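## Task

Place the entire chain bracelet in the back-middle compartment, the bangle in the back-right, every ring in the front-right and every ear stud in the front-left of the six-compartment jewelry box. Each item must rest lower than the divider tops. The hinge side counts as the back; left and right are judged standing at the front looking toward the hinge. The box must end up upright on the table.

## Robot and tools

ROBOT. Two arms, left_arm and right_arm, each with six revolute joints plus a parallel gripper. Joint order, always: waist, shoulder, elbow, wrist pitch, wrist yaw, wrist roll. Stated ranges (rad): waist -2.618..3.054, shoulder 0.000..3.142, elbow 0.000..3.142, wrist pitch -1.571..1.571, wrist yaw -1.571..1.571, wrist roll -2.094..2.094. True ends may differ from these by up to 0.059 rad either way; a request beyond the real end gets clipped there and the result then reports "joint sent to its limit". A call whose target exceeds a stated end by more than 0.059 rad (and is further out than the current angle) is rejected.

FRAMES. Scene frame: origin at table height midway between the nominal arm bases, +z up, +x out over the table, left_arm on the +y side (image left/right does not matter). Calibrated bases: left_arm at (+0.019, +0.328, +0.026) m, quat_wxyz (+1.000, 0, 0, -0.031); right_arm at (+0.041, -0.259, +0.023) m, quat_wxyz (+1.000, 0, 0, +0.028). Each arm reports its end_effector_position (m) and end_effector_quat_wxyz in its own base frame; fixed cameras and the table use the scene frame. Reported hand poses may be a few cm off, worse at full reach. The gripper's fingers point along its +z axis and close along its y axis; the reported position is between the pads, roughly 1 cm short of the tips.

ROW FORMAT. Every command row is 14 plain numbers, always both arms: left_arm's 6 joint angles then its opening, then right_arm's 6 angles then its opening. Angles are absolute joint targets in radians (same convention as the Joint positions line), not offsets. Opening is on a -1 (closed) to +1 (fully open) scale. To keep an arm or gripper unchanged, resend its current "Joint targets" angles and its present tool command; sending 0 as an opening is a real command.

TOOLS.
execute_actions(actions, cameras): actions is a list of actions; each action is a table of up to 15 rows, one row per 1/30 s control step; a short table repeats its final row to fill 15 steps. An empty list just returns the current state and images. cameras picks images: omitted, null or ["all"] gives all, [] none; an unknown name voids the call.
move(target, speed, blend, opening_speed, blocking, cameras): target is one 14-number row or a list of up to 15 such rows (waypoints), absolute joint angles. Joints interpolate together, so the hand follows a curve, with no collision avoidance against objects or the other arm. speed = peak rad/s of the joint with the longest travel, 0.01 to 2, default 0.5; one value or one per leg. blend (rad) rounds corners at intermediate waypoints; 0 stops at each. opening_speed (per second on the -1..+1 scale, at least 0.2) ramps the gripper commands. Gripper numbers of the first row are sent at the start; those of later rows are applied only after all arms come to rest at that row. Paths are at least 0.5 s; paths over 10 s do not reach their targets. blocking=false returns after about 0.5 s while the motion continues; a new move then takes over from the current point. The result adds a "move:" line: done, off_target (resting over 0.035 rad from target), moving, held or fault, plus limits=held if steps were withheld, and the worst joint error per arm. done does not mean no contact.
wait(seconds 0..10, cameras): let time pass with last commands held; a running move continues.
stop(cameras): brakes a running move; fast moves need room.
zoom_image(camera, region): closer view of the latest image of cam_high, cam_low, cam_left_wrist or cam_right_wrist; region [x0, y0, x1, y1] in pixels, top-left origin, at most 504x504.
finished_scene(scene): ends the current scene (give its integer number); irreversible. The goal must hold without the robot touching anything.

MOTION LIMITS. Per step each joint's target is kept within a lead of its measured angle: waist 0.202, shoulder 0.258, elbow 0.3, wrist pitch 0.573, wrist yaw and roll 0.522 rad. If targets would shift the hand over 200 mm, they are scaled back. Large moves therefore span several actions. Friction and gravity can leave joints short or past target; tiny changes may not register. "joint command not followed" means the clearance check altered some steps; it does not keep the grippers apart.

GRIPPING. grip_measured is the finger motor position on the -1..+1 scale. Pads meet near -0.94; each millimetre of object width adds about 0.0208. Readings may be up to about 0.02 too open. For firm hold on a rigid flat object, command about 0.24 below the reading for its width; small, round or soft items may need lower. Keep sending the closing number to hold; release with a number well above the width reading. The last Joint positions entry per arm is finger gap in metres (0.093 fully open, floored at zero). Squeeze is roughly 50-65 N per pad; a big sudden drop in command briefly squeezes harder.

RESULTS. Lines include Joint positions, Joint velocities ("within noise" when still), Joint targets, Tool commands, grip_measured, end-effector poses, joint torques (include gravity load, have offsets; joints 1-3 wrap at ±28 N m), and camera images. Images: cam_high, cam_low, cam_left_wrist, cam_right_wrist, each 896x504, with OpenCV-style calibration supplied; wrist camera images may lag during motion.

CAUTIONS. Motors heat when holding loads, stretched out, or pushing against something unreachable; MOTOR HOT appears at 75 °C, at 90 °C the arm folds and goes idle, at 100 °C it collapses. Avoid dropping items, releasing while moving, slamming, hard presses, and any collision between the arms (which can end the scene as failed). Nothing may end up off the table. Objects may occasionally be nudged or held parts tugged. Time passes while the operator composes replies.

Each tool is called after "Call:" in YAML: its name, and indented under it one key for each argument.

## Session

Call:
move:
  target: [1.2,1.2,1.2,-1.45,0,0,1,-1.1,1.2,1.2,-1.45,0,0,1]
  speed: 1.2

Call:
zoom_image:
  camera: "cam_high"
  region: [160, 130, 480, 440]

Call:
zoom_image:
  camera: "cam_high"
  region: [440, 130, 760, 440]

Call:
zoom_image:
  camera: "cam_low"
  region: [390, 110, 800, 400]

Scene clock: 3.03 s.
left_arm: end_effector_position=(+0.0699, +0.1826, +0.1694) grip_measured=+1.000 end_effector_quat_wxyz=(+0.032, -0.558, +0.829, +0.031) | right_arm: end_effector_position=(+0.0906, -0.1789, +0.1726) grip_measured=+1.000 end_effector_quat_wxyz=(+0.046, +0.522, +0.851, -0.033)
Joint positions: left_arm=[1.192 1.21 1.171 -1.443 -0.015 0.008 0.093] | right_arm=[-1.094 1.209 1.18 -1.429 0.009 0.006 0.093]
Joint velocities: within noise
Joint torques (N m): left_arm=[0.43 -3.36 7.92 0.44 0.21 -0.06] | right_arm=[0.02 -4.18 8.46 0.38 -0.04 -0.01]
Motor temperatures (°C): left_arm=[26 33 31 29 26 27 27] | right_arm=[29 39 35 29 26 25 27]
Heat: left arm: 33 °C; right arm: 39 °C.
Joint targets: left_arm=[1.200 1.200 1.200 -1.450 0.000 0.000] | right_arm=[-1.100 1.200 1.200 -1.450 0.000 0.000]
move: done
camera_calibration:
cam_left_wrist: T_world_to_cam=[[0.931348, -0.363795, -0.0156333, 0.00405436], [-0.342273, -0.889285, 0.303349, 0.176928], [-0.12426, -0.277173, -0.952751, 0.301448], [0, 0, 0, 1]] pos_world=[0.0942395, 0.242368, 0.233597]
cam_right_wrist: T_world_to_cam=[[-0.888427, -0.459018, -0.00105159, -0.0021898], [-0.433631, 0.838536, 0.32988, 0.171622], [-0.150539, 0.293531, -0.944022, 0.305533], [0, 0, 0, 1]] pos_world=[0.11847, -0.2346, 0.231813]

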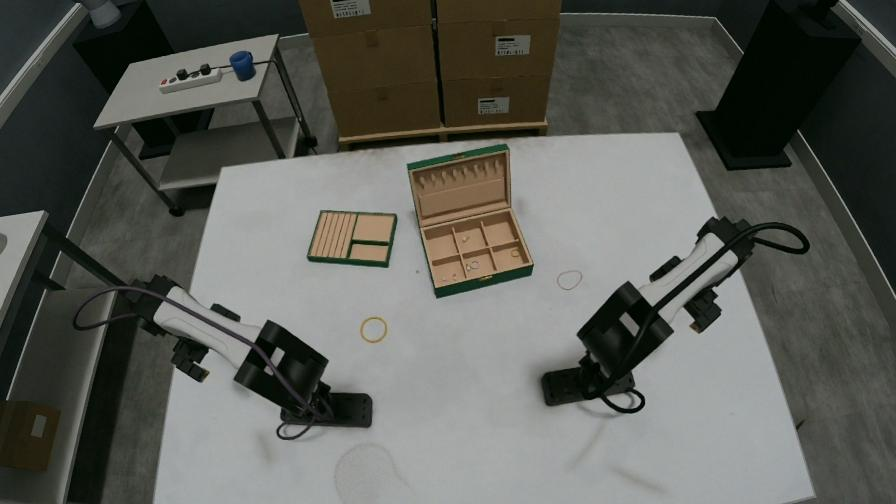

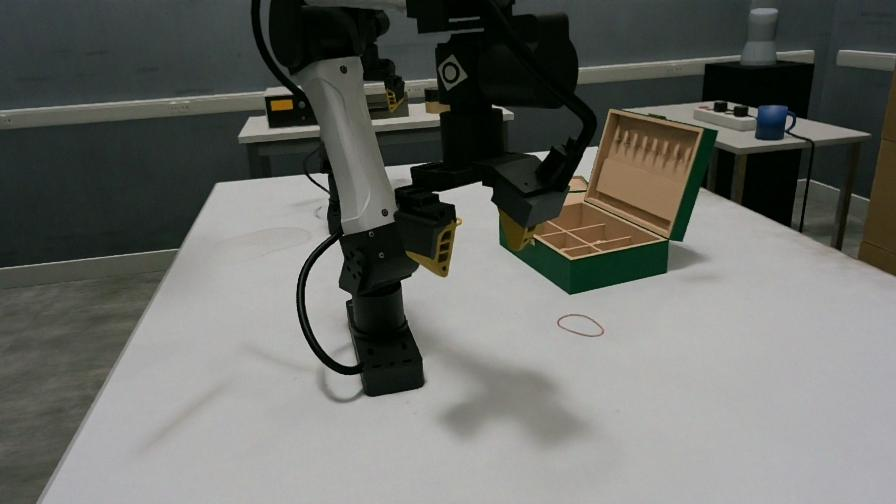

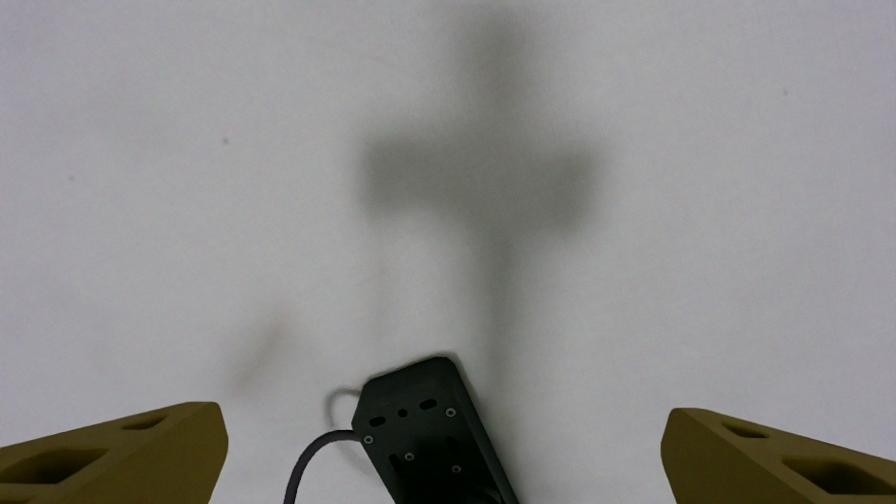

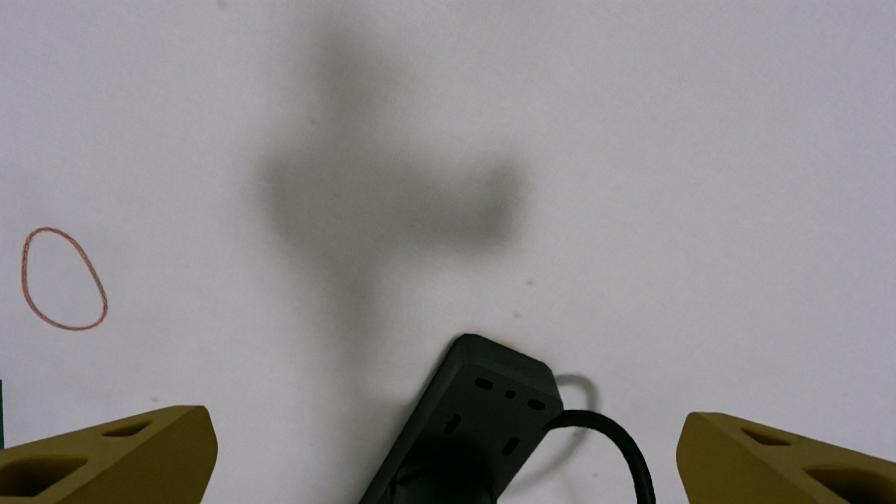

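Scaled by 1.575 from the camera's 896x504 image, which has a finer 1280x720 frame.

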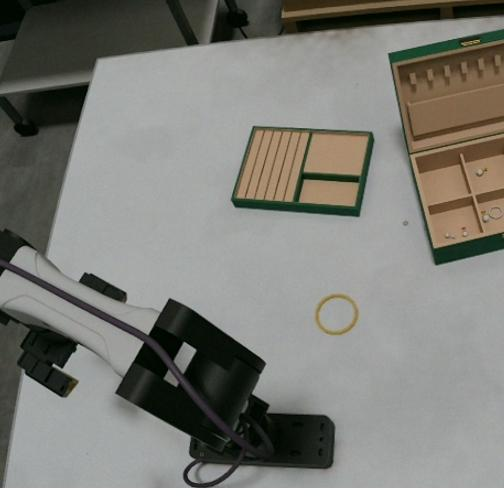

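Scaled by 1.575 from the camera's 896x504 image, which has a finer 1280x720 frame.

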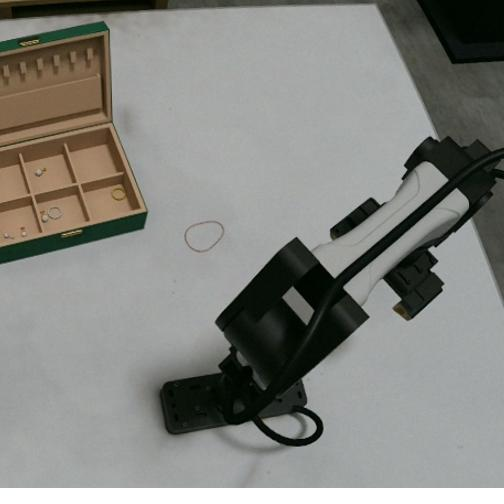

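Scaled by 1.229 from the camera's 896x504 image, which has a finer 1280x720 frame.

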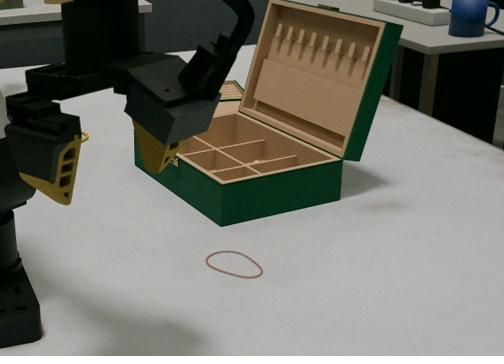

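Call:
zoom_image:
  camera: "cam_high"
  region: [400, 140, 550, 305]

Scaled by 3.055 from the camera's 896x504 image, which has a finer 1280x720 frame.

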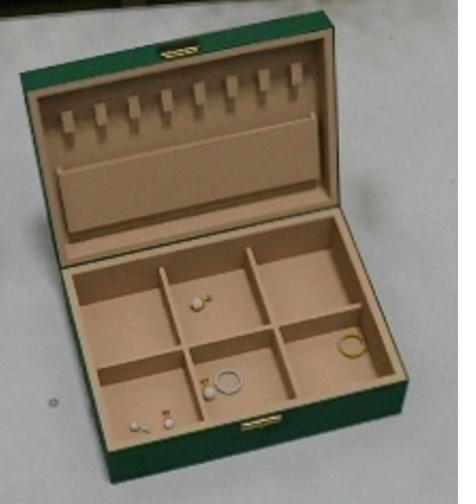

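Call:
move:
  target: [1.2,1.2,1.2,-1.45,0,0,1,-0.06,1.4115,1.1247,-1.284,0,0,-0.4]
  speed: 1.0
  cameras: ["cam_right_wrist"]

Scene clock: 60.83 s.
left_arm: end_effector_position=(+0.0697, +0.1820, +0.1693) grip_measured=+1.000 end_effector_quat_wxyz=(+0.032, -0.558, +0.829, +0.031) | right_arm: end_effector_position=(+0.2274, -0.0151, +0.1246) grip_measured=-0.398 end_effector_quat_wxyz=(+0.001, +0.035, +0.999, -0.001)
Joint positions: left_arm=[1.192 1.21 1.171 -1.445 -0.015 0.007 0.093] | right_arm=[-0.064 1.401 1.134 -1.302 0.003 0.006 0.026]
Joint velocities: within noise
Joint torques (N m): left_arm=[0.43 -3.34 7.91 0.48 0.2 -0.05] | right_arm=[0.85 -4.23 5.61 0.55 0 -0.01]
Motor temperatures (°C): left_arm=[26 33 35 29 26 27 27] | right_arm=[29 39 41 28 26 25 27]
Heat: left arm: 35 °C; right arm: 41 °C.
Joint targets: left_arm=[1.200 1.200 1.200 -1.450 0.000 0.000] | right_arm=[-0.060 1.411 1.125 -1.284 0.000 0.000]
move: done
camera_calibration:
cam_right_wrist: T_world_to_cam=[[-0.0639898, -0.997922, -0.00759384, -0.000323148], [-0.899537, 0.0543827, 0.433447, 0.190699], [-0.432133, 0.0345671, -0.901147, 0.287483], [0, 0, 0, 1]] pos_world=[0.295751, -0.0206307, 0.176404]
Images, in order (width x height): cam_right_wrist 896x504.

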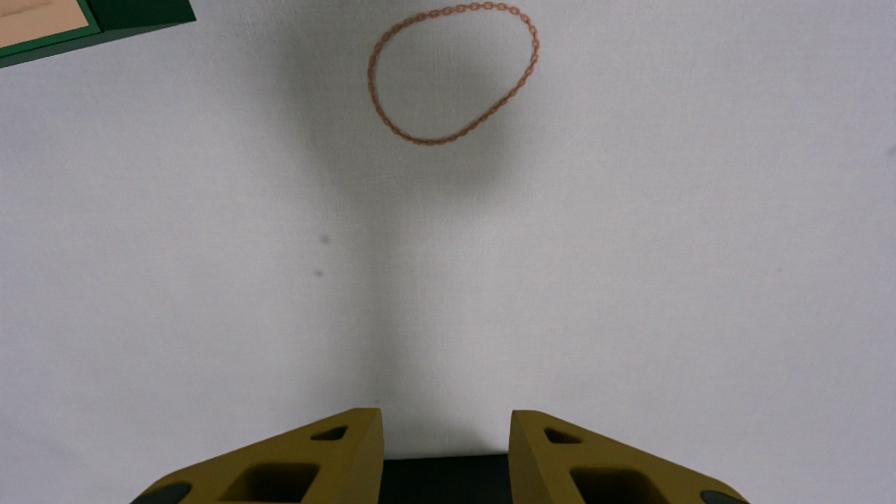

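Call:
move:
  target: [1.2,1.2,1.2,-1.45,0,0,1,0.044,1.698,1.0343,-0.905,0,0,-0.45]
  speed: 0.7
  cameras: ["cam_right_wrist"]

Scene clock: 77.13 s.
left_arm: end_effector_position=(+0.0697, +0.1820, +0.1693) grip_measured=+1.000 end_effector_quat_wxyz=(+0.031, -0.558, +0.829, +0.030) | right_arm: end_effector_position=(+0.2822, +0.0107, +0.0331) grip_measured=-0.448 end_effector_quat_wxyz=(-0.001, -0.017, +1.000, -0.001)
Joint positions: left_arm=[1.192 1.21 1.171 -1.445 -0.015 0.007 0.093] | right_arm=[0.04 1.689 1.041 -0.924 0.003 0.006 0.024]
Joint velocities: within noise
Joint torques (N m): left_arm=[0.44 -3.36 7.91 0.48 0.2 -0.05] | right_arm=[0.87 -6.79 5.38 0.56 0 -0.01]
Motor temperatures (°C): left_arm=[26 33 36 29 26 27 27] | right_arm=[29 40 40 28 26 25 27]
Heat: left arm: 36 °C; right arm: 40 °C.
Joint targets: left_arm=[1.200 1.200 1.200 -1.450 0.000 0.000] | right_arm=[0.044 1.698 1.034 -0.905 0.000 0.000]
move: done
camera_calibration:
cam_right_wrist: T_world_to_cam=[[0.0400752, -0.999168, -0.00759504, -0.00103676], [-0.899157, -0.039377, 0.435852, 0.27901], [-0.435788, -0.0106377, -0.899986, 0.22932], [0, 0, 0, 1]] pos_world=[0.35085, 0.0123901, 0.0847705]
Images, in order (width x height): cam_right_wrist 896x504.

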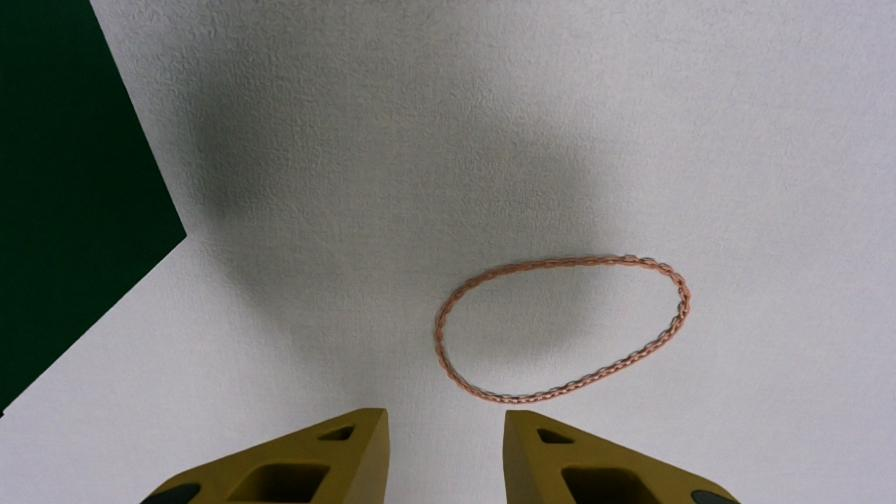

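Call:
move:
  target:
    - [1.2,1.2,1.2,-1.45,0,0,1,0.053,1.7592,0.9289,-0.732,0,0,-0.5]
  speed: 0.25
  cameras: ["cam_right_wrist"]

Scene clock: 90.07 s.
left_arm: end_effector_position=(+0.0697, +0.1820, +0.1693) grip_measured=+1.000 end_effector_quat_wxyz=(+0.031, -0.558, +0.829, +0.030) | right_arm: end_effector_position=(+0.2770, +0.0121, -0.0038) grip_measured=-0.498 end_effector_quat_wxyz=(-0.003, -0.020, +1.000, -0.001)
Joint positions: left_arm=[1.192 1.21 1.171 -1.445 -0.015 0.007 0.093] | right_arm=[0.045 1.744 0.939 -0.771 0.003 0.006 0.021]
Joint velocities: within noise
Joint torques (N m): left_arm=[0.43 -3.34 7.91 0.48 0.2 -0.06] | right_arm=[1.16 -6.24 4.56 0.76 0 -0.01]
Motor temperatures (°C): left_arm=[26 33 36 29 26 27 27] | right_arm=[29 41 39 28 26 25 27]
Heat: left arm: 36 °C; right arm: 41 °C.
Joint targets: left_arm=[1.200 1.200 1.200 -1.450 0.000 0.000] | right_arm=[0.053 1.759 0.929 -0.732 0.000 0.000]
move: off_target (right_arm); right_arm: the wrist pitch is farthest, 0.039 rad from its target
camera_calibration:
cam_right_wrist: T_world_to_cam=[[0.0457601, -0.998924, -0.00759681, -0.00130629], [-0.897082, -0.0444381, 0.439625, 0.290031], [-0.439489, -0.0133023, -0.898149, 0.194903], [0, 0, 0, 1]] pos_world=[0.345899, 0.0141762, 0.0475377]
Images, in order (width x height): cam_right_wrist 896x504.

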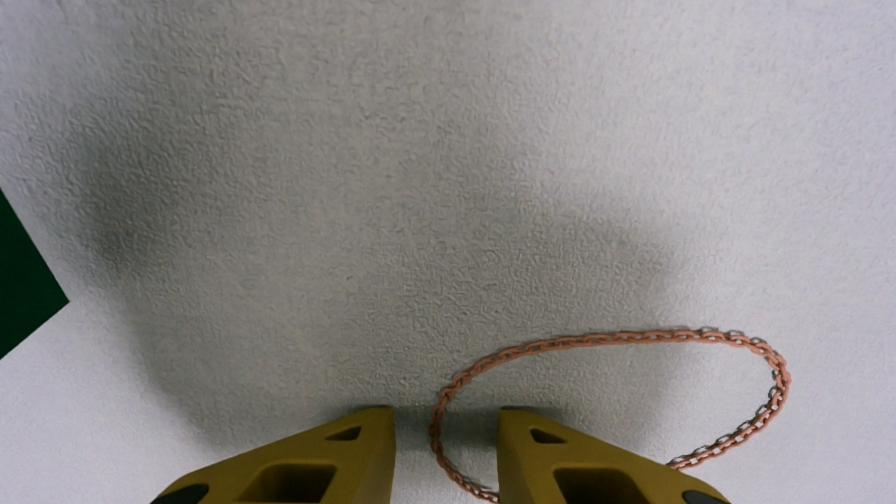

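Call:
move:
  target:
    - [1.2,1.2,1.2,-1.45,0,0,1,0.053,1.761,0.921,-0.722,0,0,-0.5]
    - [1.2,1.2,1.2,-1.45,0,0,1,0.053,1.761,0.921,-0.722,0,0,-1]
    - [1.2,1.2,1.2,-1.45,0,0,1,0.053,1.69,1.06,-0.94,0,0,-1]
  speed: 0.3
  opening_speed: 0.6
  cameras: ["cam_right_wrist"]

Scene clock: 99.70 s.
left_arm: end_effector_position=(+0.0697, +0.1820, +0.1693) grip_measured=+1.000 end_effector_quat_wxyz=(+0.031, -0.558, +0.829, +0.030) | right_arm: end_effector_position=(+0.2822, +0.0150, +0.0282) grip_measured=-0.970 end_effector_quat_wxyz=(-0.008, -0.022, +1.000, +0.003)
Joint positions: left_arm=[1.192 1.21 1.171 -1.445 -0.015 0.007 0.093] | right_arm=[0.05 1.711 1.044 -0.92 -0.006 0.006 0]
Joint velocities: within noise
Joint torques (N m): left_arm=[0.43 -3.37 7.92 0.49 0.2 -0.06] | right_arm=[0.8 -9.69 7.47 0.11 0.08 -0.01]
Motor temperatures (°C): left_arm=[26 33 36 29 26 27 27] | right_arm=[29 42 39 28 26 25 27]
Heat: left arm: 36 °C; right arm: 42 °C.
Joint targets: left_arm=[1.200 1.200 1.200 -1.450 0.000 0.000] | right_arm=[0.053 1.690 1.060 -0.940 0.000 0.000]
move: done; target 2's new numbers were sent with right_arm's wrist pitch 0.048 rad from that target
camera_calibration:
cam_right_wrist: T_world_to_cam=[[0.0497294, -0.998629, -0.0163728, 0.000721013], [-0.892129, -0.0517842, 0.448803, 0.27917], [-0.449035, -0.00771208, -0.893481, 0.228458], [0, 0, 0, 1]] pos_world=[0.351606, 0.0169385, 0.0788424]
Images, in order (width x height): cam_right_wrist 896x504.

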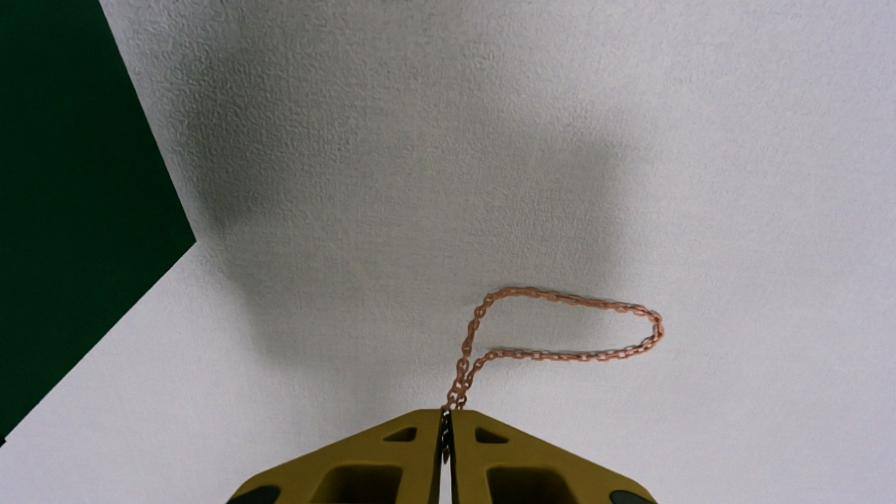

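Call:
move:
  target:
    - [1.2,1.2,1.2,-1.45,0,0,1,0.053,1.75,0.955,-0.79,0,0,-1]
    - [1.2,1.2,1.2,-1.45,0,0,1,0.053,1.75,0.955,-0.79,0,0,-0.6]
    - [1.2,1.2,1.2,-1.45,0,0,1,0.1,1.5625,1.342,-1.35,0,0,-0.6]
    - [1.2,1.2,1.2,-1.45,0,0,1,0.45,1.633,1.655,-1.45,0,0,-0.6]
  speed: 0.7
  opening_speed: 0.8
  blend: [0,0,0.08,0]
  cameras: ["cam_right_wrist","cam_low"]

Call:
zoom_image:
  camera: "cam_right_wrist"
  region: [200, 0, 700, 400]

Scene clock: 114.27 s.
left_arm: end_effector_position=(+0.0697, +0.1820, +0.1693) grip_measured=+1.000 end_effector_quat_wxyz=(+0.031, -0.558, +0.829, +0.030) | right_arm: end_effector_position=(+0.2834, +0.1375, +0.2024) grip_measured=-0.602 end_effector_quat_wxyz=(+0.078, -0.220, +0.972, +0.020)
Joint positions: left_arm=[1.192 1.21 1.171 -1.445 -0.015 0.007 0.093] | right_arm=[0.45 1.618 1.637 -1.429 -0.003 0.006 0.016]
Joint velocities: within noise
Joint torques (N m): left_arm=[0.43 -3.36 7.92 0.49 0.2 -0.06] | right_arm=[0.5 -6.12 8.36 0.48 0.05 -0.01]
Motor temperatures (°C): left_arm=[26 33 37 29 26 27 27] | right_arm=[29 44 39 28 26 25 27]
Heat: left arm: 37 °C; right arm: 44 °C.
Joint targets: left_arm=[1.200 1.200 1.200 -1.450 0.000 0.000] | right_arm=[0.450 1.633 1.655 -1.450 0.000 0.000]
move: done
camera_calibration:
cam_right_wrist: T_world_to_cam=[[0.437341, -0.899201, -0.0130747, 0.00163756], [-0.860192, -0.422521, 0.285562, 0.283392], [-0.262302, -0.113641, -0.958271, 0.360355], [0, 0, 0, 1]] pos_world=[0.337577, 0.162163, 0.264413]
Images, in order (width x height): cam_low 896x504, cam_right_wrist 896x504.

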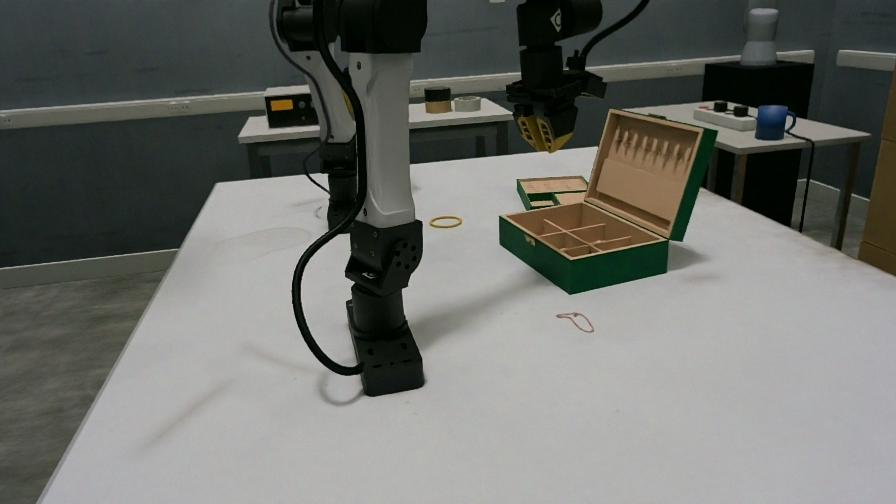

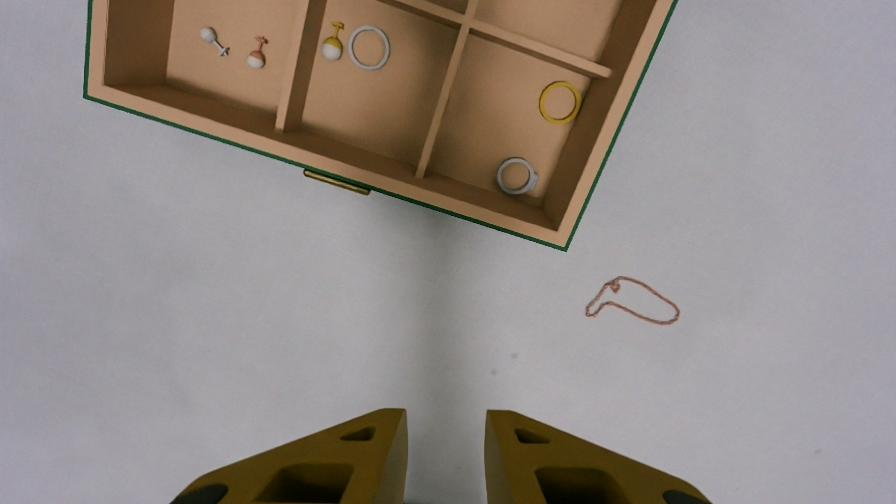

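Scaled by 1.008 from the camera's 896x504 image, which has a finer 1280x720 frame.

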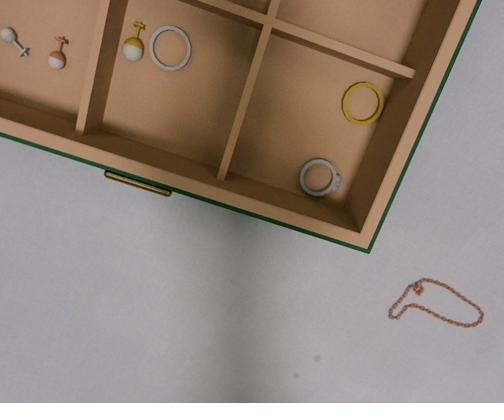

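Call:
move:
  target:
    - [1.2,1.2,1.2,-1.45,0,0,1,0.61,1.917,1.56,-1.214,0,0,-0.4]
  speed: 0.7
  cameras: ["cam_right_wrist"]

Scene clock: 161.50 s.
left_arm: end_effector_position=(+0.0697, +0.1820, +0.1693) grip_measured=+1.000 end_effector_quat_wxyz=(+0.031, -0.558, +0.829, +0.030) | right_arm: end_effector_position=(+0.2918, +0.2044, +0.0915) grip_measured=-0.402 end_effector_quat_wxyz=(-0.007, -0.297, +0.955, -0.001)
Joint positions: left_arm=[1.192 1.21 1.171 -1.445 -0.015 0.007 0.093] | right_arm=[0.61 1.915 1.563 -1.233 -0.001 0.006 0.026]
Joint velocities: within noise
Joint torques (N m): left_arm=[0.43 -3.36 7.91 0.49 0.2 -0.05] | right_arm=[0.44 -10.1 6.19 0.54 0.04 -0.01]
Motor temperatures (°C): left_arm=[26 33 37 29 26 27 27] | right_arm=[29 42 40 28 26 25 27]
Heat: left arm: 37 °C; right arm: 42 °C.
Joint targets: left_arm=[1.200 1.200 1.200 -1.450 0.000 0.000] | right_arm=[0.610 1.917 1.560 -1.214 0.000 0.000]
move: done
camera_calibration:
cam_right_wrist: T_world_to_cam=[[0.573336, -0.819235, -0.0117956, 0.000520469], [-0.729796, -0.51718, 0.447128, 0.317072], [-0.372403, -0.247746, -0.894392, 0.317606], [0, 0, 0, 1]] pos_world=[0.349376, 0.243095, 0.142299]
Images, in order (width x height): cam_right_wrist 896x504.

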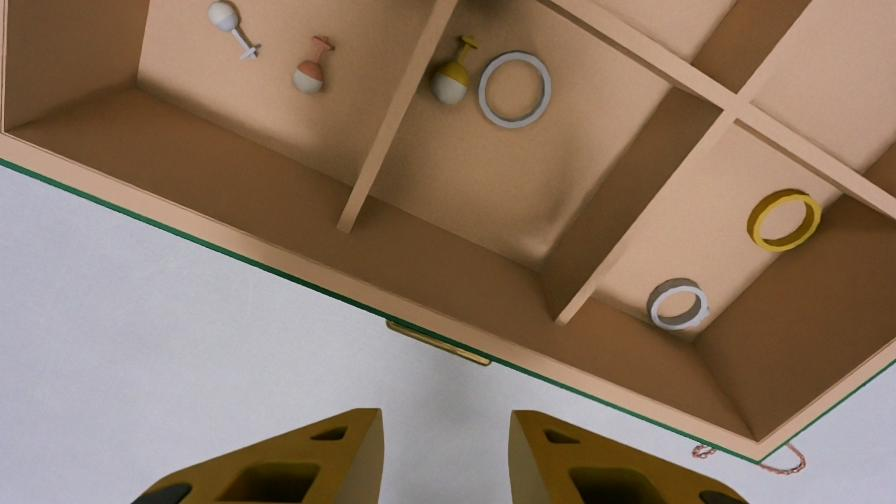

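Call:
move:
  target:
    - [1.2,1.2,1.2,-1.45,0,0,1,0.536,2.131,1.631,-1.067,0,0.407,-0.7]
  speed: 0.5
  cameras: ["cam_right_wrist"]

Scene clock: 203.20 s.
left_arm: end_effector_position=(+0.0697, +0.1820, +0.1693) grip_measured=+1.000 end_effector_quat_wxyz=(+0.031, -0.558, +0.829, +0.030) | right_arm: end_effector_position=(+0.3394, +0.2038, +0.0312) grip_measured=-0.698 end_effector_quat_wxyz=(-0.008, -0.073, +0.997, -0.003)
Joint positions: left_arm=[1.192 1.21 1.171 -1.445 -0.015 0.007 0.093] | right_arm=[0.54 2.115 1.611 -1.085 -0.001 0.394 0.012]
Joint velocities: within noise
Joint torques (N m): left_arm=[0.43 -3.36 7.91 0.49 0.21 -0.06] | right_arm=[0.12 -10.44 8.12 0.48 0.06 0.18]
Motor temperatures (°C): left_arm=[26 33 38 29 26 27 27] | right_arm=[29 48 40 28 26 25 27]
Heat: left arm: 38 °C; right arm: 48 °C.
Joint targets: left_arm=[1.200 1.200 1.200 -1.450 0.000 0.000] | right_arm=[0.536 2.131 1.631 -1.067 0.000 0.407]
move: done
camera_calibration:
cam_right_wrist: T_world_to_cam=[[0.151896, -0.988385, -0.00483843, 0.149329], [-0.882233, -0.137786, 0.4502, 0.352756], [-0.445637, -0.0641149, -0.892915, 0.268625], [0, 0, 0, 1]] pos_world=[0.40824, 0.213423, 0.0817711]
Images, in order (width x height): cam_right_wrist 896x504.

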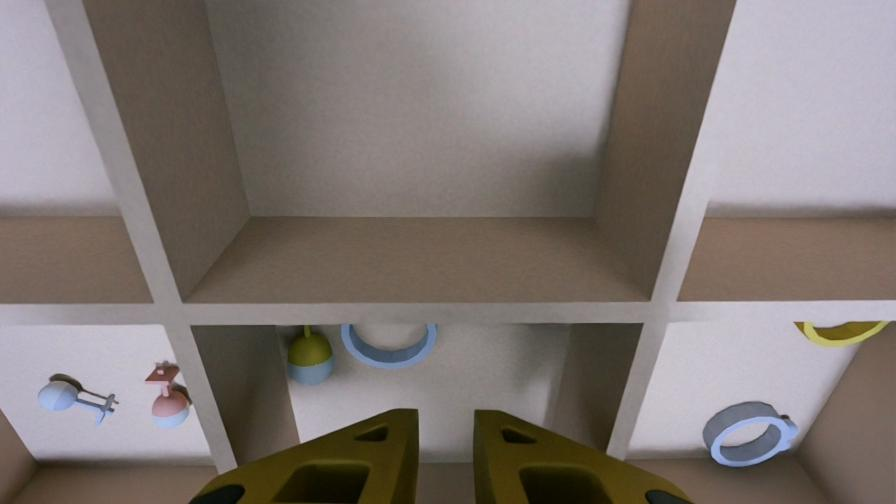

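Call:
move:
  target:
    - [1.2,1.2,1.2,-1.45,0,0,1,0.541,2.154,1.536,-0.945,0,0.407,-0.7]
  speed: 0.3
  cameras: ["cam_right_wrist"]

Scene clock: 218.03 s.
left_arm: end_effector_position=(+0.0697, +0.1820, +0.1693) grip_measured=+1.000 end_effector_quat_wxyz=(+0.031, -0.558, +0.829, +0.030) | right_arm: end_effector_position=(+0.3405, +0.2045, +0.0092) grip_measured=-0.698 end_effector_quat_wxyz=(-0.002, -0.072, +0.997, +0.000)
Joint positions: left_arm=[1.192 1.21 1.171 -1.445 -0.015 0.007 0.093] | right_arm=[0.54 2.134 1.549 -0.99 -0.001 0.395 0.012]
Joint velocities: within noise
Joint torques (N m): left_arm=[0.43 -3.37 7.91 0.49 0.2 -0.06] | right_arm=[0.54 -10.03 4.93 0.81 0.07 0.17]
Motor temperatures (°C): left_arm=[26 33 38 29 26 27 27] | right_arm=[29 51 41 28 26 25 27]
Heat: left arm: 38 °C; right arm: 51 °C.
Joint targets: left_arm=[1.200 1.200 1.200 -1.450 0.000 0.000] | right_arm=[0.541 2.154 1.536 -0.945 0.000 0.407]
move: off_target (right_arm); right_arm: the wrist pitch is farthest, 0.045 rad from its target
camera_calibration:
cam_right_wrist: T_world_to_cam=[[0.150852, -0.988506, -0.0100239, 0.150155], [-0.88763, -0.139907, 0.438793, 0.366157], [-0.435152, -0.0572955, -0.898532, 0.244588], [0, 0, 0, 1]] pos_world=[0.408794, 0.213671, 0.0606077]
Images, in order (width x height): cam_right_wrist 896x504.

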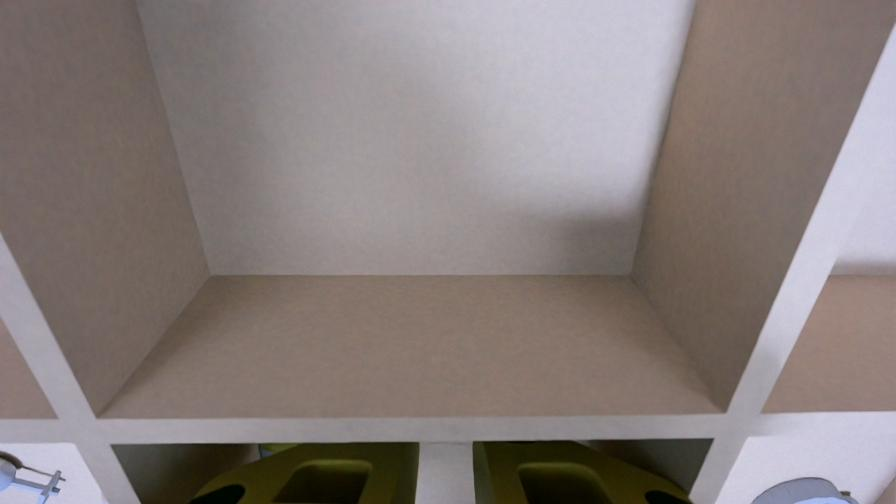

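Call:
move:
  target:
    - [1.2,1.2,1.2,-1.45,0,0,1,0.543,2.165,1.505,-0.905,0,0.407,-0.7]
  speed: 0.25
  cameras: ["cam_right_wrist","cam_low"]

Scene clock: 234.70 s.
left_arm: end_effector_position=(+0.0697, +0.1820, +0.1693) grip_measured=+1.000 end_effector_quat_wxyz=(+0.031, -0.558, +0.829, +0.030) | right_arm: end_effector_position=(+0.3398, +0.2041, +0.0075) grip_measured=-0.698 end_effector_quat_wxyz=(-0.002, -0.072, +0.997, +0.000)
Joint positions: left_arm=[1.192 1.21 1.171 -1.445 -0.015 0.007 0.093] | right_arm=[0.54 2.132 1.539 -0.981 -0.001 0.395 0.012]
Joint velocities: within noise
Joint torques (N m): left_arm=[0.43 -3.34 7.92 0.49 0.2 -0.05] | right_arm=[0.7 -8.7 3.02 1.14 0.07 0.17]
Motor temperatures (°C): left_arm=[26 33 38 29 26 27 27] | right_arm=[29 50 40 28 26 25 27]
Heat: left arm: 38 °C; right arm: 50 °C.
Joint targets: left_arm=[1.200 1.200 1.200 -1.450 0.000 0.000] | right_arm=[0.543 2.165 1.505 -0.905 0.000 0.407]
move: off_target (right_arm); right_arm: the wrist pitch is farthest, 0.076 rad from its target
camera_calibration:
cam_right_wrist: T_world_to_cam=[[0.150862, -0.988499, -0.0104576, 0.149819], [-0.88806, -0.140165, 0.43784, 0.36638], [-0.43427, -0.0567665, -0.898992, 0.242379], [0, 0, 0, 1]] pos_world=[0.408024, 0.213209, 0.0590481]
Images, in order (width x height): cam_low 896x504, cam_right_wrist 896x504.

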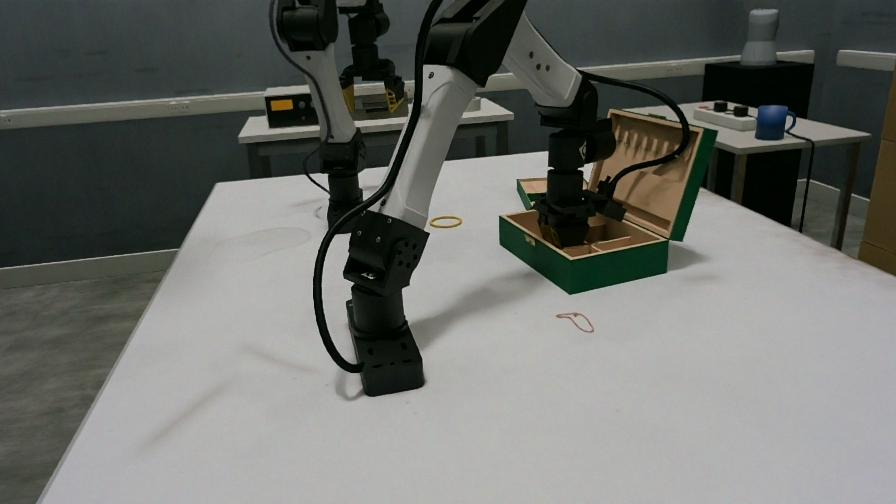

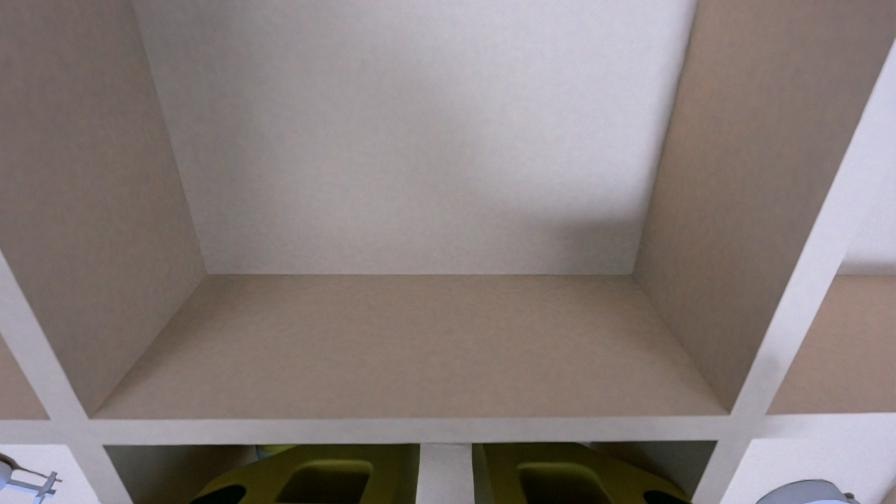

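Call:
move:
  target:
    - [1.2,1.2,1.2,-1.45,0,0,1,0.543,2.15,1.53,-0.95,0,0.407,-0.7]
    - [1.2,1.2,1.2,-1.45,0,0,1,0.543,2.15,1.53,-0.95,0,0.407,-1]
    - [1.2,1.2,1.2,-1.45,0,0,1,0.543,2.12,1.66,-1.11,0,0.407,-1]
  speed: 0.3
  opening_speed: 0.5
  cameras: ["cam_right_wrist"]

Scene clock: 259.90 s.
left_arm: end_effector_position=(+0.0697, +0.1820, +0.1693) grip_measured=+1.000 end_effector_quat_wxyz=(+0.031, -0.558, +0.829, +0.030) | right_arm: end_effector_position=(+0.3450, +0.2080, +0.0329) grip_measured=-0.971 end_effector_quat_wxyz=(-0.004, -0.072, +0.997, +0.001)
Joint positions: left_arm=[1.192 1.21 1.171 -1.445 -0.015 0.007 0.093] | right_arm=[0.541 2.13 1.642 -1.09 -0.005 0.396 0]
Joint velocities: within noise
Joint torques (N m): left_arm=[0.43 -3.36 7.92 0.49 0.2 -0.05] | right_arm=[0.68 -13.07 7.99 0.13 0.09 0.16]
Motor temperatures (°C): left_arm=[26 33 39 29 26 27 27] | right_arm=[29 50 39 29 26 25 27]
Heat: left arm: 39 °C; right arm: 50 °C.
Joint targets: left_arm=[1.200 1.200 1.200 -1.450 0.000 0.000] | right_arm=[0.543 2.120 1.660 -1.110 0.000 0.407]
move: done
camera_calibration:
cam_right_wrist: T_world_to_cam=[[0.150407, -0.988551, -0.0120375, 0.153421], [-0.885754, -0.140155, 0.442488, 0.359431], [-0.439109, -0.055891, -0.896694, 0.269078], [0, 0, 0, 1]] pos_world=[0.413447, 0.217079, 0.0840837]
Images, in order (width x height): cam_right_wrist 896x504.

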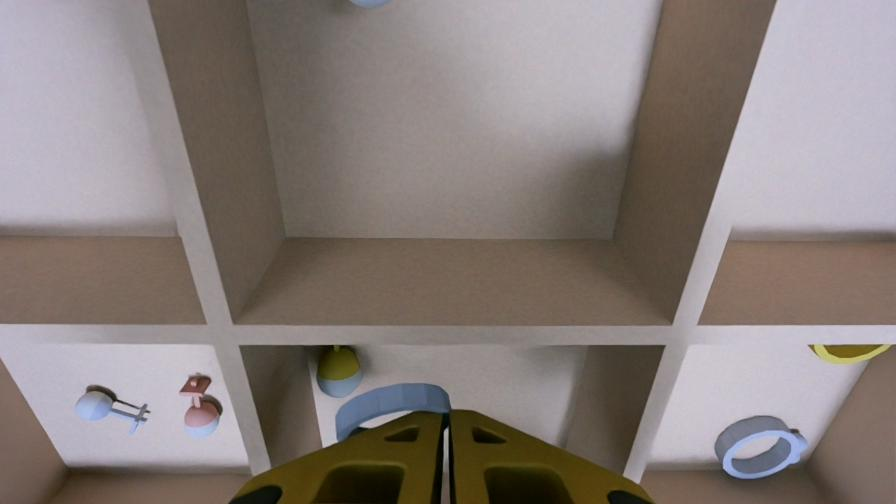

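Call:
move:
  target:
    - [1.2,1.2,1.2,-1.45,0,0,1,0.543,2.08,1.73,-1.22,0,0.407,-1]
    - [1.2,1.2,1.2,-1.45,0,0,1,0.37,1.9325,1.501,-1.139,0,0.24,-1]
    - [1.2,1.2,1.2,-1.45,0,0,1,0.37,1.994,1.356,-0.933,0,0.24,-1]
  speed: 0.4
  blend: 0.04
  cameras: ["cam_right_wrist"]

Scene clock: 276.10 s.
left_arm: end_effector_position=(+0.0697, +0.1820, +0.1693) grip_measured=+1.000 end_effector_quat_wxyz=(+0.031, -0.558, +0.829, +0.030) | right_arm: end_effector_position=(+0.3357, +0.1320, +0.0213) grip_measured=-0.971 end_effector_quat_wxyz=(+0.002, -0.060, +0.998, +0.003)
Joint positions: left_arm=[1.192 1.21 1.171 -1.445 -0.015 0.007 0.093] | right_arm=[0.373 1.978 1.364 -0.952 -0.005 0.252 0]
Joint velocities: within noise
Joint torques (N m): left_arm=[0.43 -3.36 7.91 0.49 0.2 -0.06] | right_arm=[0.25 -9.07 5.3 0.59 0.08 -0.07]
Motor temperatures (°C): left_arm=[26 33 39 29 26 27 27] | right_arm=[29 52 39 28 26 25 27]
Heat: left arm: 39 °C; right arm: 52 °C.
Joint targets: left_arm=[1.200 1.200 1.200 -1.450 0.000 0.000] | right_arm=[0.370 1.994 1.356 -0.933 0.000 0.240]
move: done
camera_calibration:
cam_right_wrist: T_world_to_cam=[[0.126778, -0.991803, -0.0159617, 0.0880454], [-0.894126, -0.121231, 0.431094, 0.346237], [-0.429495, -0.0403816, -0.902166, 0.245193], [0, 0, 0, 1]] pos_world=[0.403727, 0.139199, 0.0733489]
Images, in order (width x height): cam_right_wrist 896x504.

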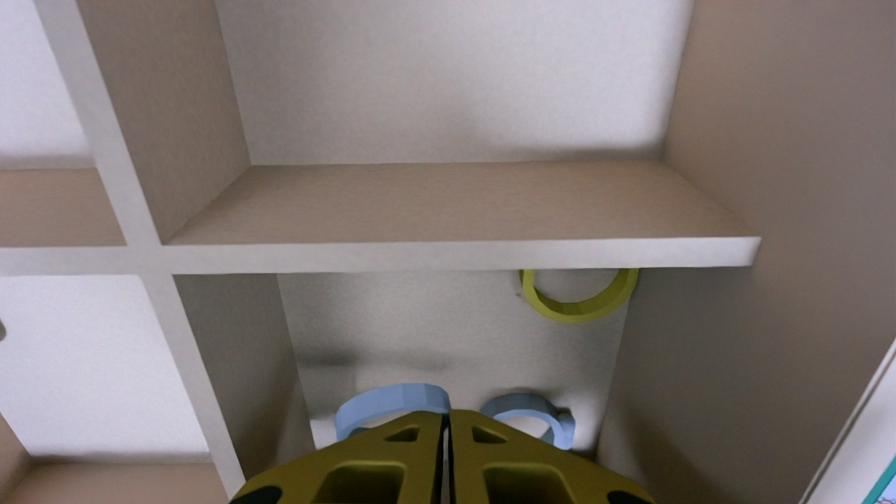

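Call:
move:
  target:
    - [1.2,1.2,1.2,-1.45,0,0,1,0.37,2.002,1.335,-0.90,0,0.24,-1]
    - [1.2,1.2,1.2,-1.45,0,0,1,0.37,2.002,1.335,-0.90,0,0.24,-0.6]
    - [1.2,1.2,1.2,-1.45,0,0,1,0.37,1.9325,1.501,-1.139,0,0.24,-0.6]
  speed: 0.4
  opening_speed: 0.6
  cameras: ["cam_right_wrist"]

Scene clock: 287.60 s.
left_arm: end_effector_position=(+0.0697, +0.1820, +0.1693) grip_measured=+1.000 end_effector_quat_wxyz=(+0.031, -0.558, +0.829, +0.030) | right_arm: end_effector_position=(+0.3350, +0.1318, +0.0577) grip_measured=-0.602 end_effector_quat_wxyz=(-0.010, -0.060, +0.998, -0.001)
Joint positions: left_arm=[1.192 1.21 1.171 -1.445 -0.015 0.007 0.093] | right_arm=[0.373 1.957 1.485 -1.119 -0.005 0.252 0.016]
Joint velocities: within noise
Joint torques (N m): left_arm=[0.43 -3.37 7.91 0.49 0.21 -0.06] | right_arm=[0.24 -12.86 7.86 0.11 0.08 -0.06]
Motor temperatures (°C): left_arm=[26 33 39 29 26 27 27] | right_arm=[29 51 39 28 26 25 27]
Heat: left arm: 39 °C; right arm: 51 °C.
Joint targets: left_arm=[1.200 1.200 1.200 -1.450 0.000 0.000] | right_arm=[0.370 1.933 1.501 -1.139 0.000 0.240]
move: done
camera_calibration:
cam_right_wrist: T_world_to_cam=[[0.126851, -0.991874, -0.00975308, 0.0880764], [-0.883553, -0.117455, 0.453363, 0.324601], [-0.450825, -0.0488921, -0.891272, 0.285336], [0, 0, 0, 1]] pos_world=[0.404266, 0.139437, 0.108009]
Images, in order (width x height): cam_right_wrist 896x504.

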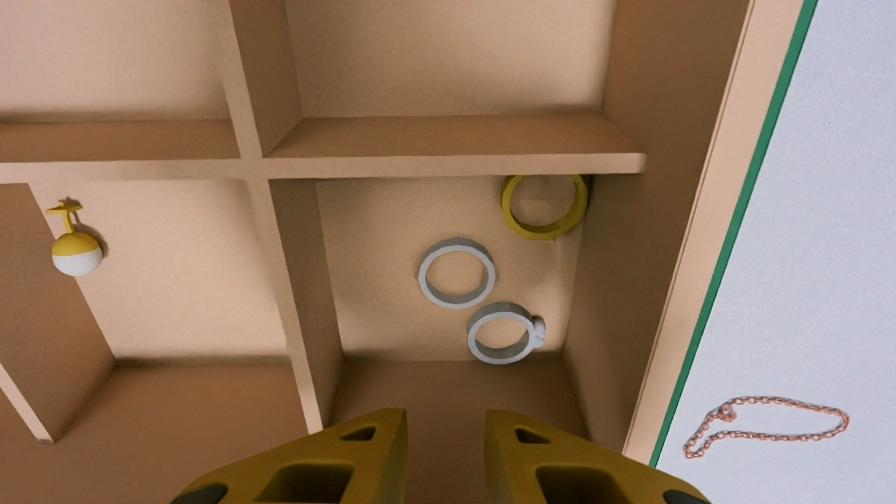

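Call:
move:
  target:
    - [1.2,1.2,1.2,-1.45,0,0,1,0.55,1.98,1.66,-1.25,0,1.4,-1]
    - [1.2,1.2,1.2,-1.45,0,0,1,0.61,2.1388,1.7051,-1.137,0,2.05,-1]
  speed: 0.6
  blend: 0.05
  cameras: ["cam_right_wrist","cam_low"]

Call:
zoom_image:
  camera: "cam_low"
  region: [470, 100, 720, 300]

Scene clock: 345.40 s.
left_arm: end_effector_position=(+0.0697, +0.1820, +0.1693) grip_measured=+1.000 end_effector_quat_wxyz=(+0.031, -0.558, +0.829, +0.030) | right_arm: end_effector_position=(+0.3287, +0.2280, +0.0469) grip_measured=-0.973 end_effector_quat_wxyz=(-0.005, +0.657, +0.754, -0.010)
Joint positions: left_arm=[1.192 1.21 1.171 -1.445 -0.015 0.007 0.093] | right_arm=[0.605 2.121 1.684 -1.156 -0.005 2.037 0]
Joint velocities: within noise
Joint torques (N m): left_arm=[0.43 -3.36 7.92 0.48 0.2 -0.06] | right_arm=[0.95 -10.25 8.28 0.38 0.12 0.21]
Motor temperatures (°C): left_arm=[26 33 40 29 26 27 27] | right_arm=[29 58 41 28 26 25 27]
Heat: left arm: 40 °C; right arm: 58 °C.
Joint targets: left_arm=[1.200 1.200 1.200 -1.450 0.000 0.000] | right_arm=[0.610 2.139 1.705 -1.137 0.000 2.050]
move: done
camera_calibration:
cam_right_wrist: T_world_to_cam=[[-0.989467, -0.144315, 0.0113293, 0.356877], [-0.125515, 0.894288, 0.429529, -0.143506], [-0.0721194, 0.423583, -0.902982, 0.0458979], [0, 0, 0, 1]] pos_world=[0.338416, 0.160397, 0.099042]
Images, in order (width x height): cam_low 896x504, cam_right_wrist 896x504.

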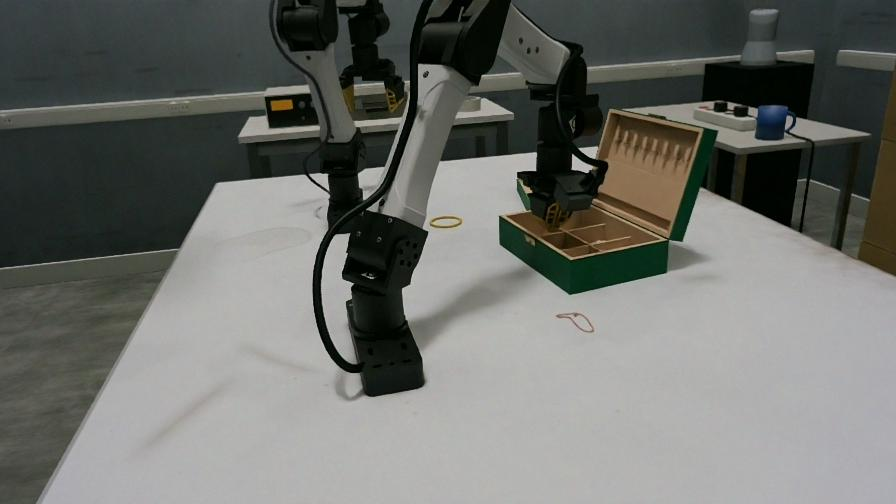

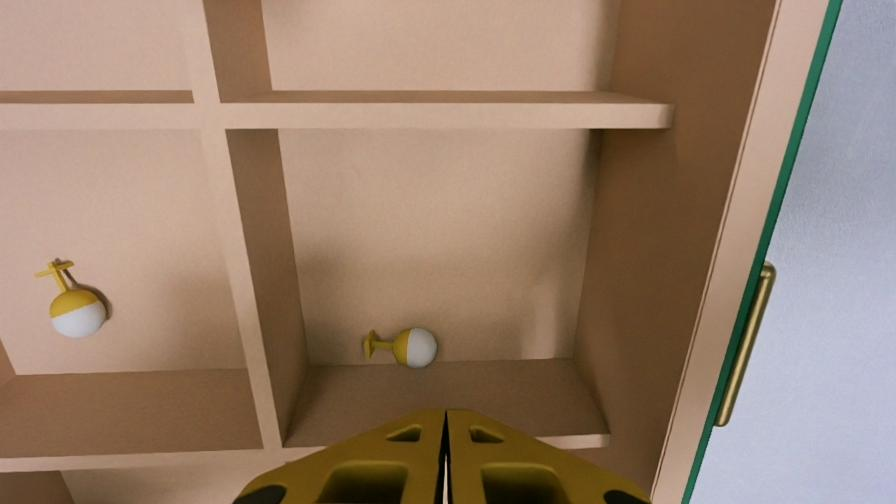

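Scaled by 2.016 from the camera's 896x504 image, which has a finer 1280x720 frame.

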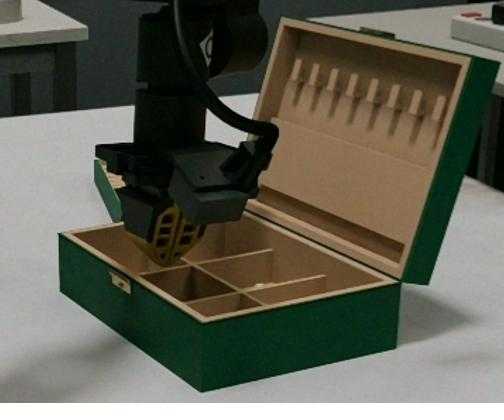

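Call:
move:
  target:
    - [1.2,1.2,1.2,-1.45,0,0,1,0.615,1.9494,1.355,-0.69,0,2.07,-0.4]
  speed: 0.5
  cameras: ["cam_right_wrist"]

Scene clock: 380.73 s.
left_arm: end_effector_position=(+0.0697, +0.1820, +0.1693) grip_measured=+1.000 end_effector_quat_wxyz=(+0.031, -0.558, +0.829, +0.030) | right_arm: end_effector_position=(+0.3382, +0.2318, +0.0264) grip_measured=-0.402 end_effector_quat_wxyz=(+0.031, +0.659, +0.745, +0.101)
Joint positions: left_arm=[1.192 1.21 1.171 -1.445 -0.015 0.007 0.093] | right_arm=[0.606 1.978 1.362 -0.744 0.013 2.054 0.026]
Joint velocities: within noise
Joint torques (N m): left_arm=[0.44 -3.36 7.91 0.49 0.2 -0.06] | right_arm=[1.25 -13.52 5.67 1.23 -0.07 0.21]
Motor temperatures (°C): left_arm=[26 33 40 29 26 27 27] | right_arm=[29 58 43 28 26 25 27]
Heat: left arm: 40 °C; right arm: 58 °C.
Joint targets: left_arm=[1.200 1.200 1.200 -1.450 0.000 0.000] | right_arm=[0.615 1.949 1.355 -0.690 0.000 2.070]
move: off_target (right_arm); right_arm: the wrist pitch is farthest, 0.054 rad from its target
camera_calibration:
cam_right_wrist: T_world_to_cam=[[-0.972414, -0.1166, -0.20203, 0.360533], [-0.204875, 0.841013, 0.500723, -0.0996312], [0.111526, 0.5283, -0.841701, -0.0615324], [0, 0, 0, 1]] pos_world=[0.337038, 0.158337, 0.0709343]
Images, in order (width x height): cam_right_wrist 896x504.

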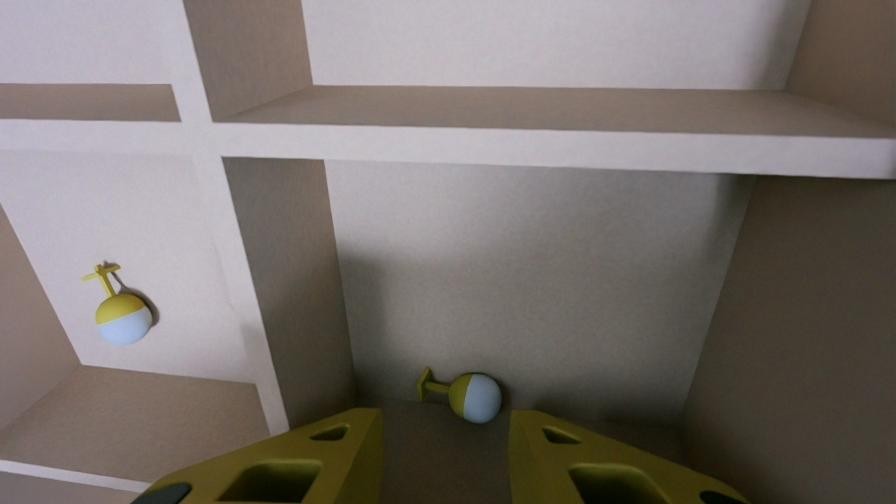

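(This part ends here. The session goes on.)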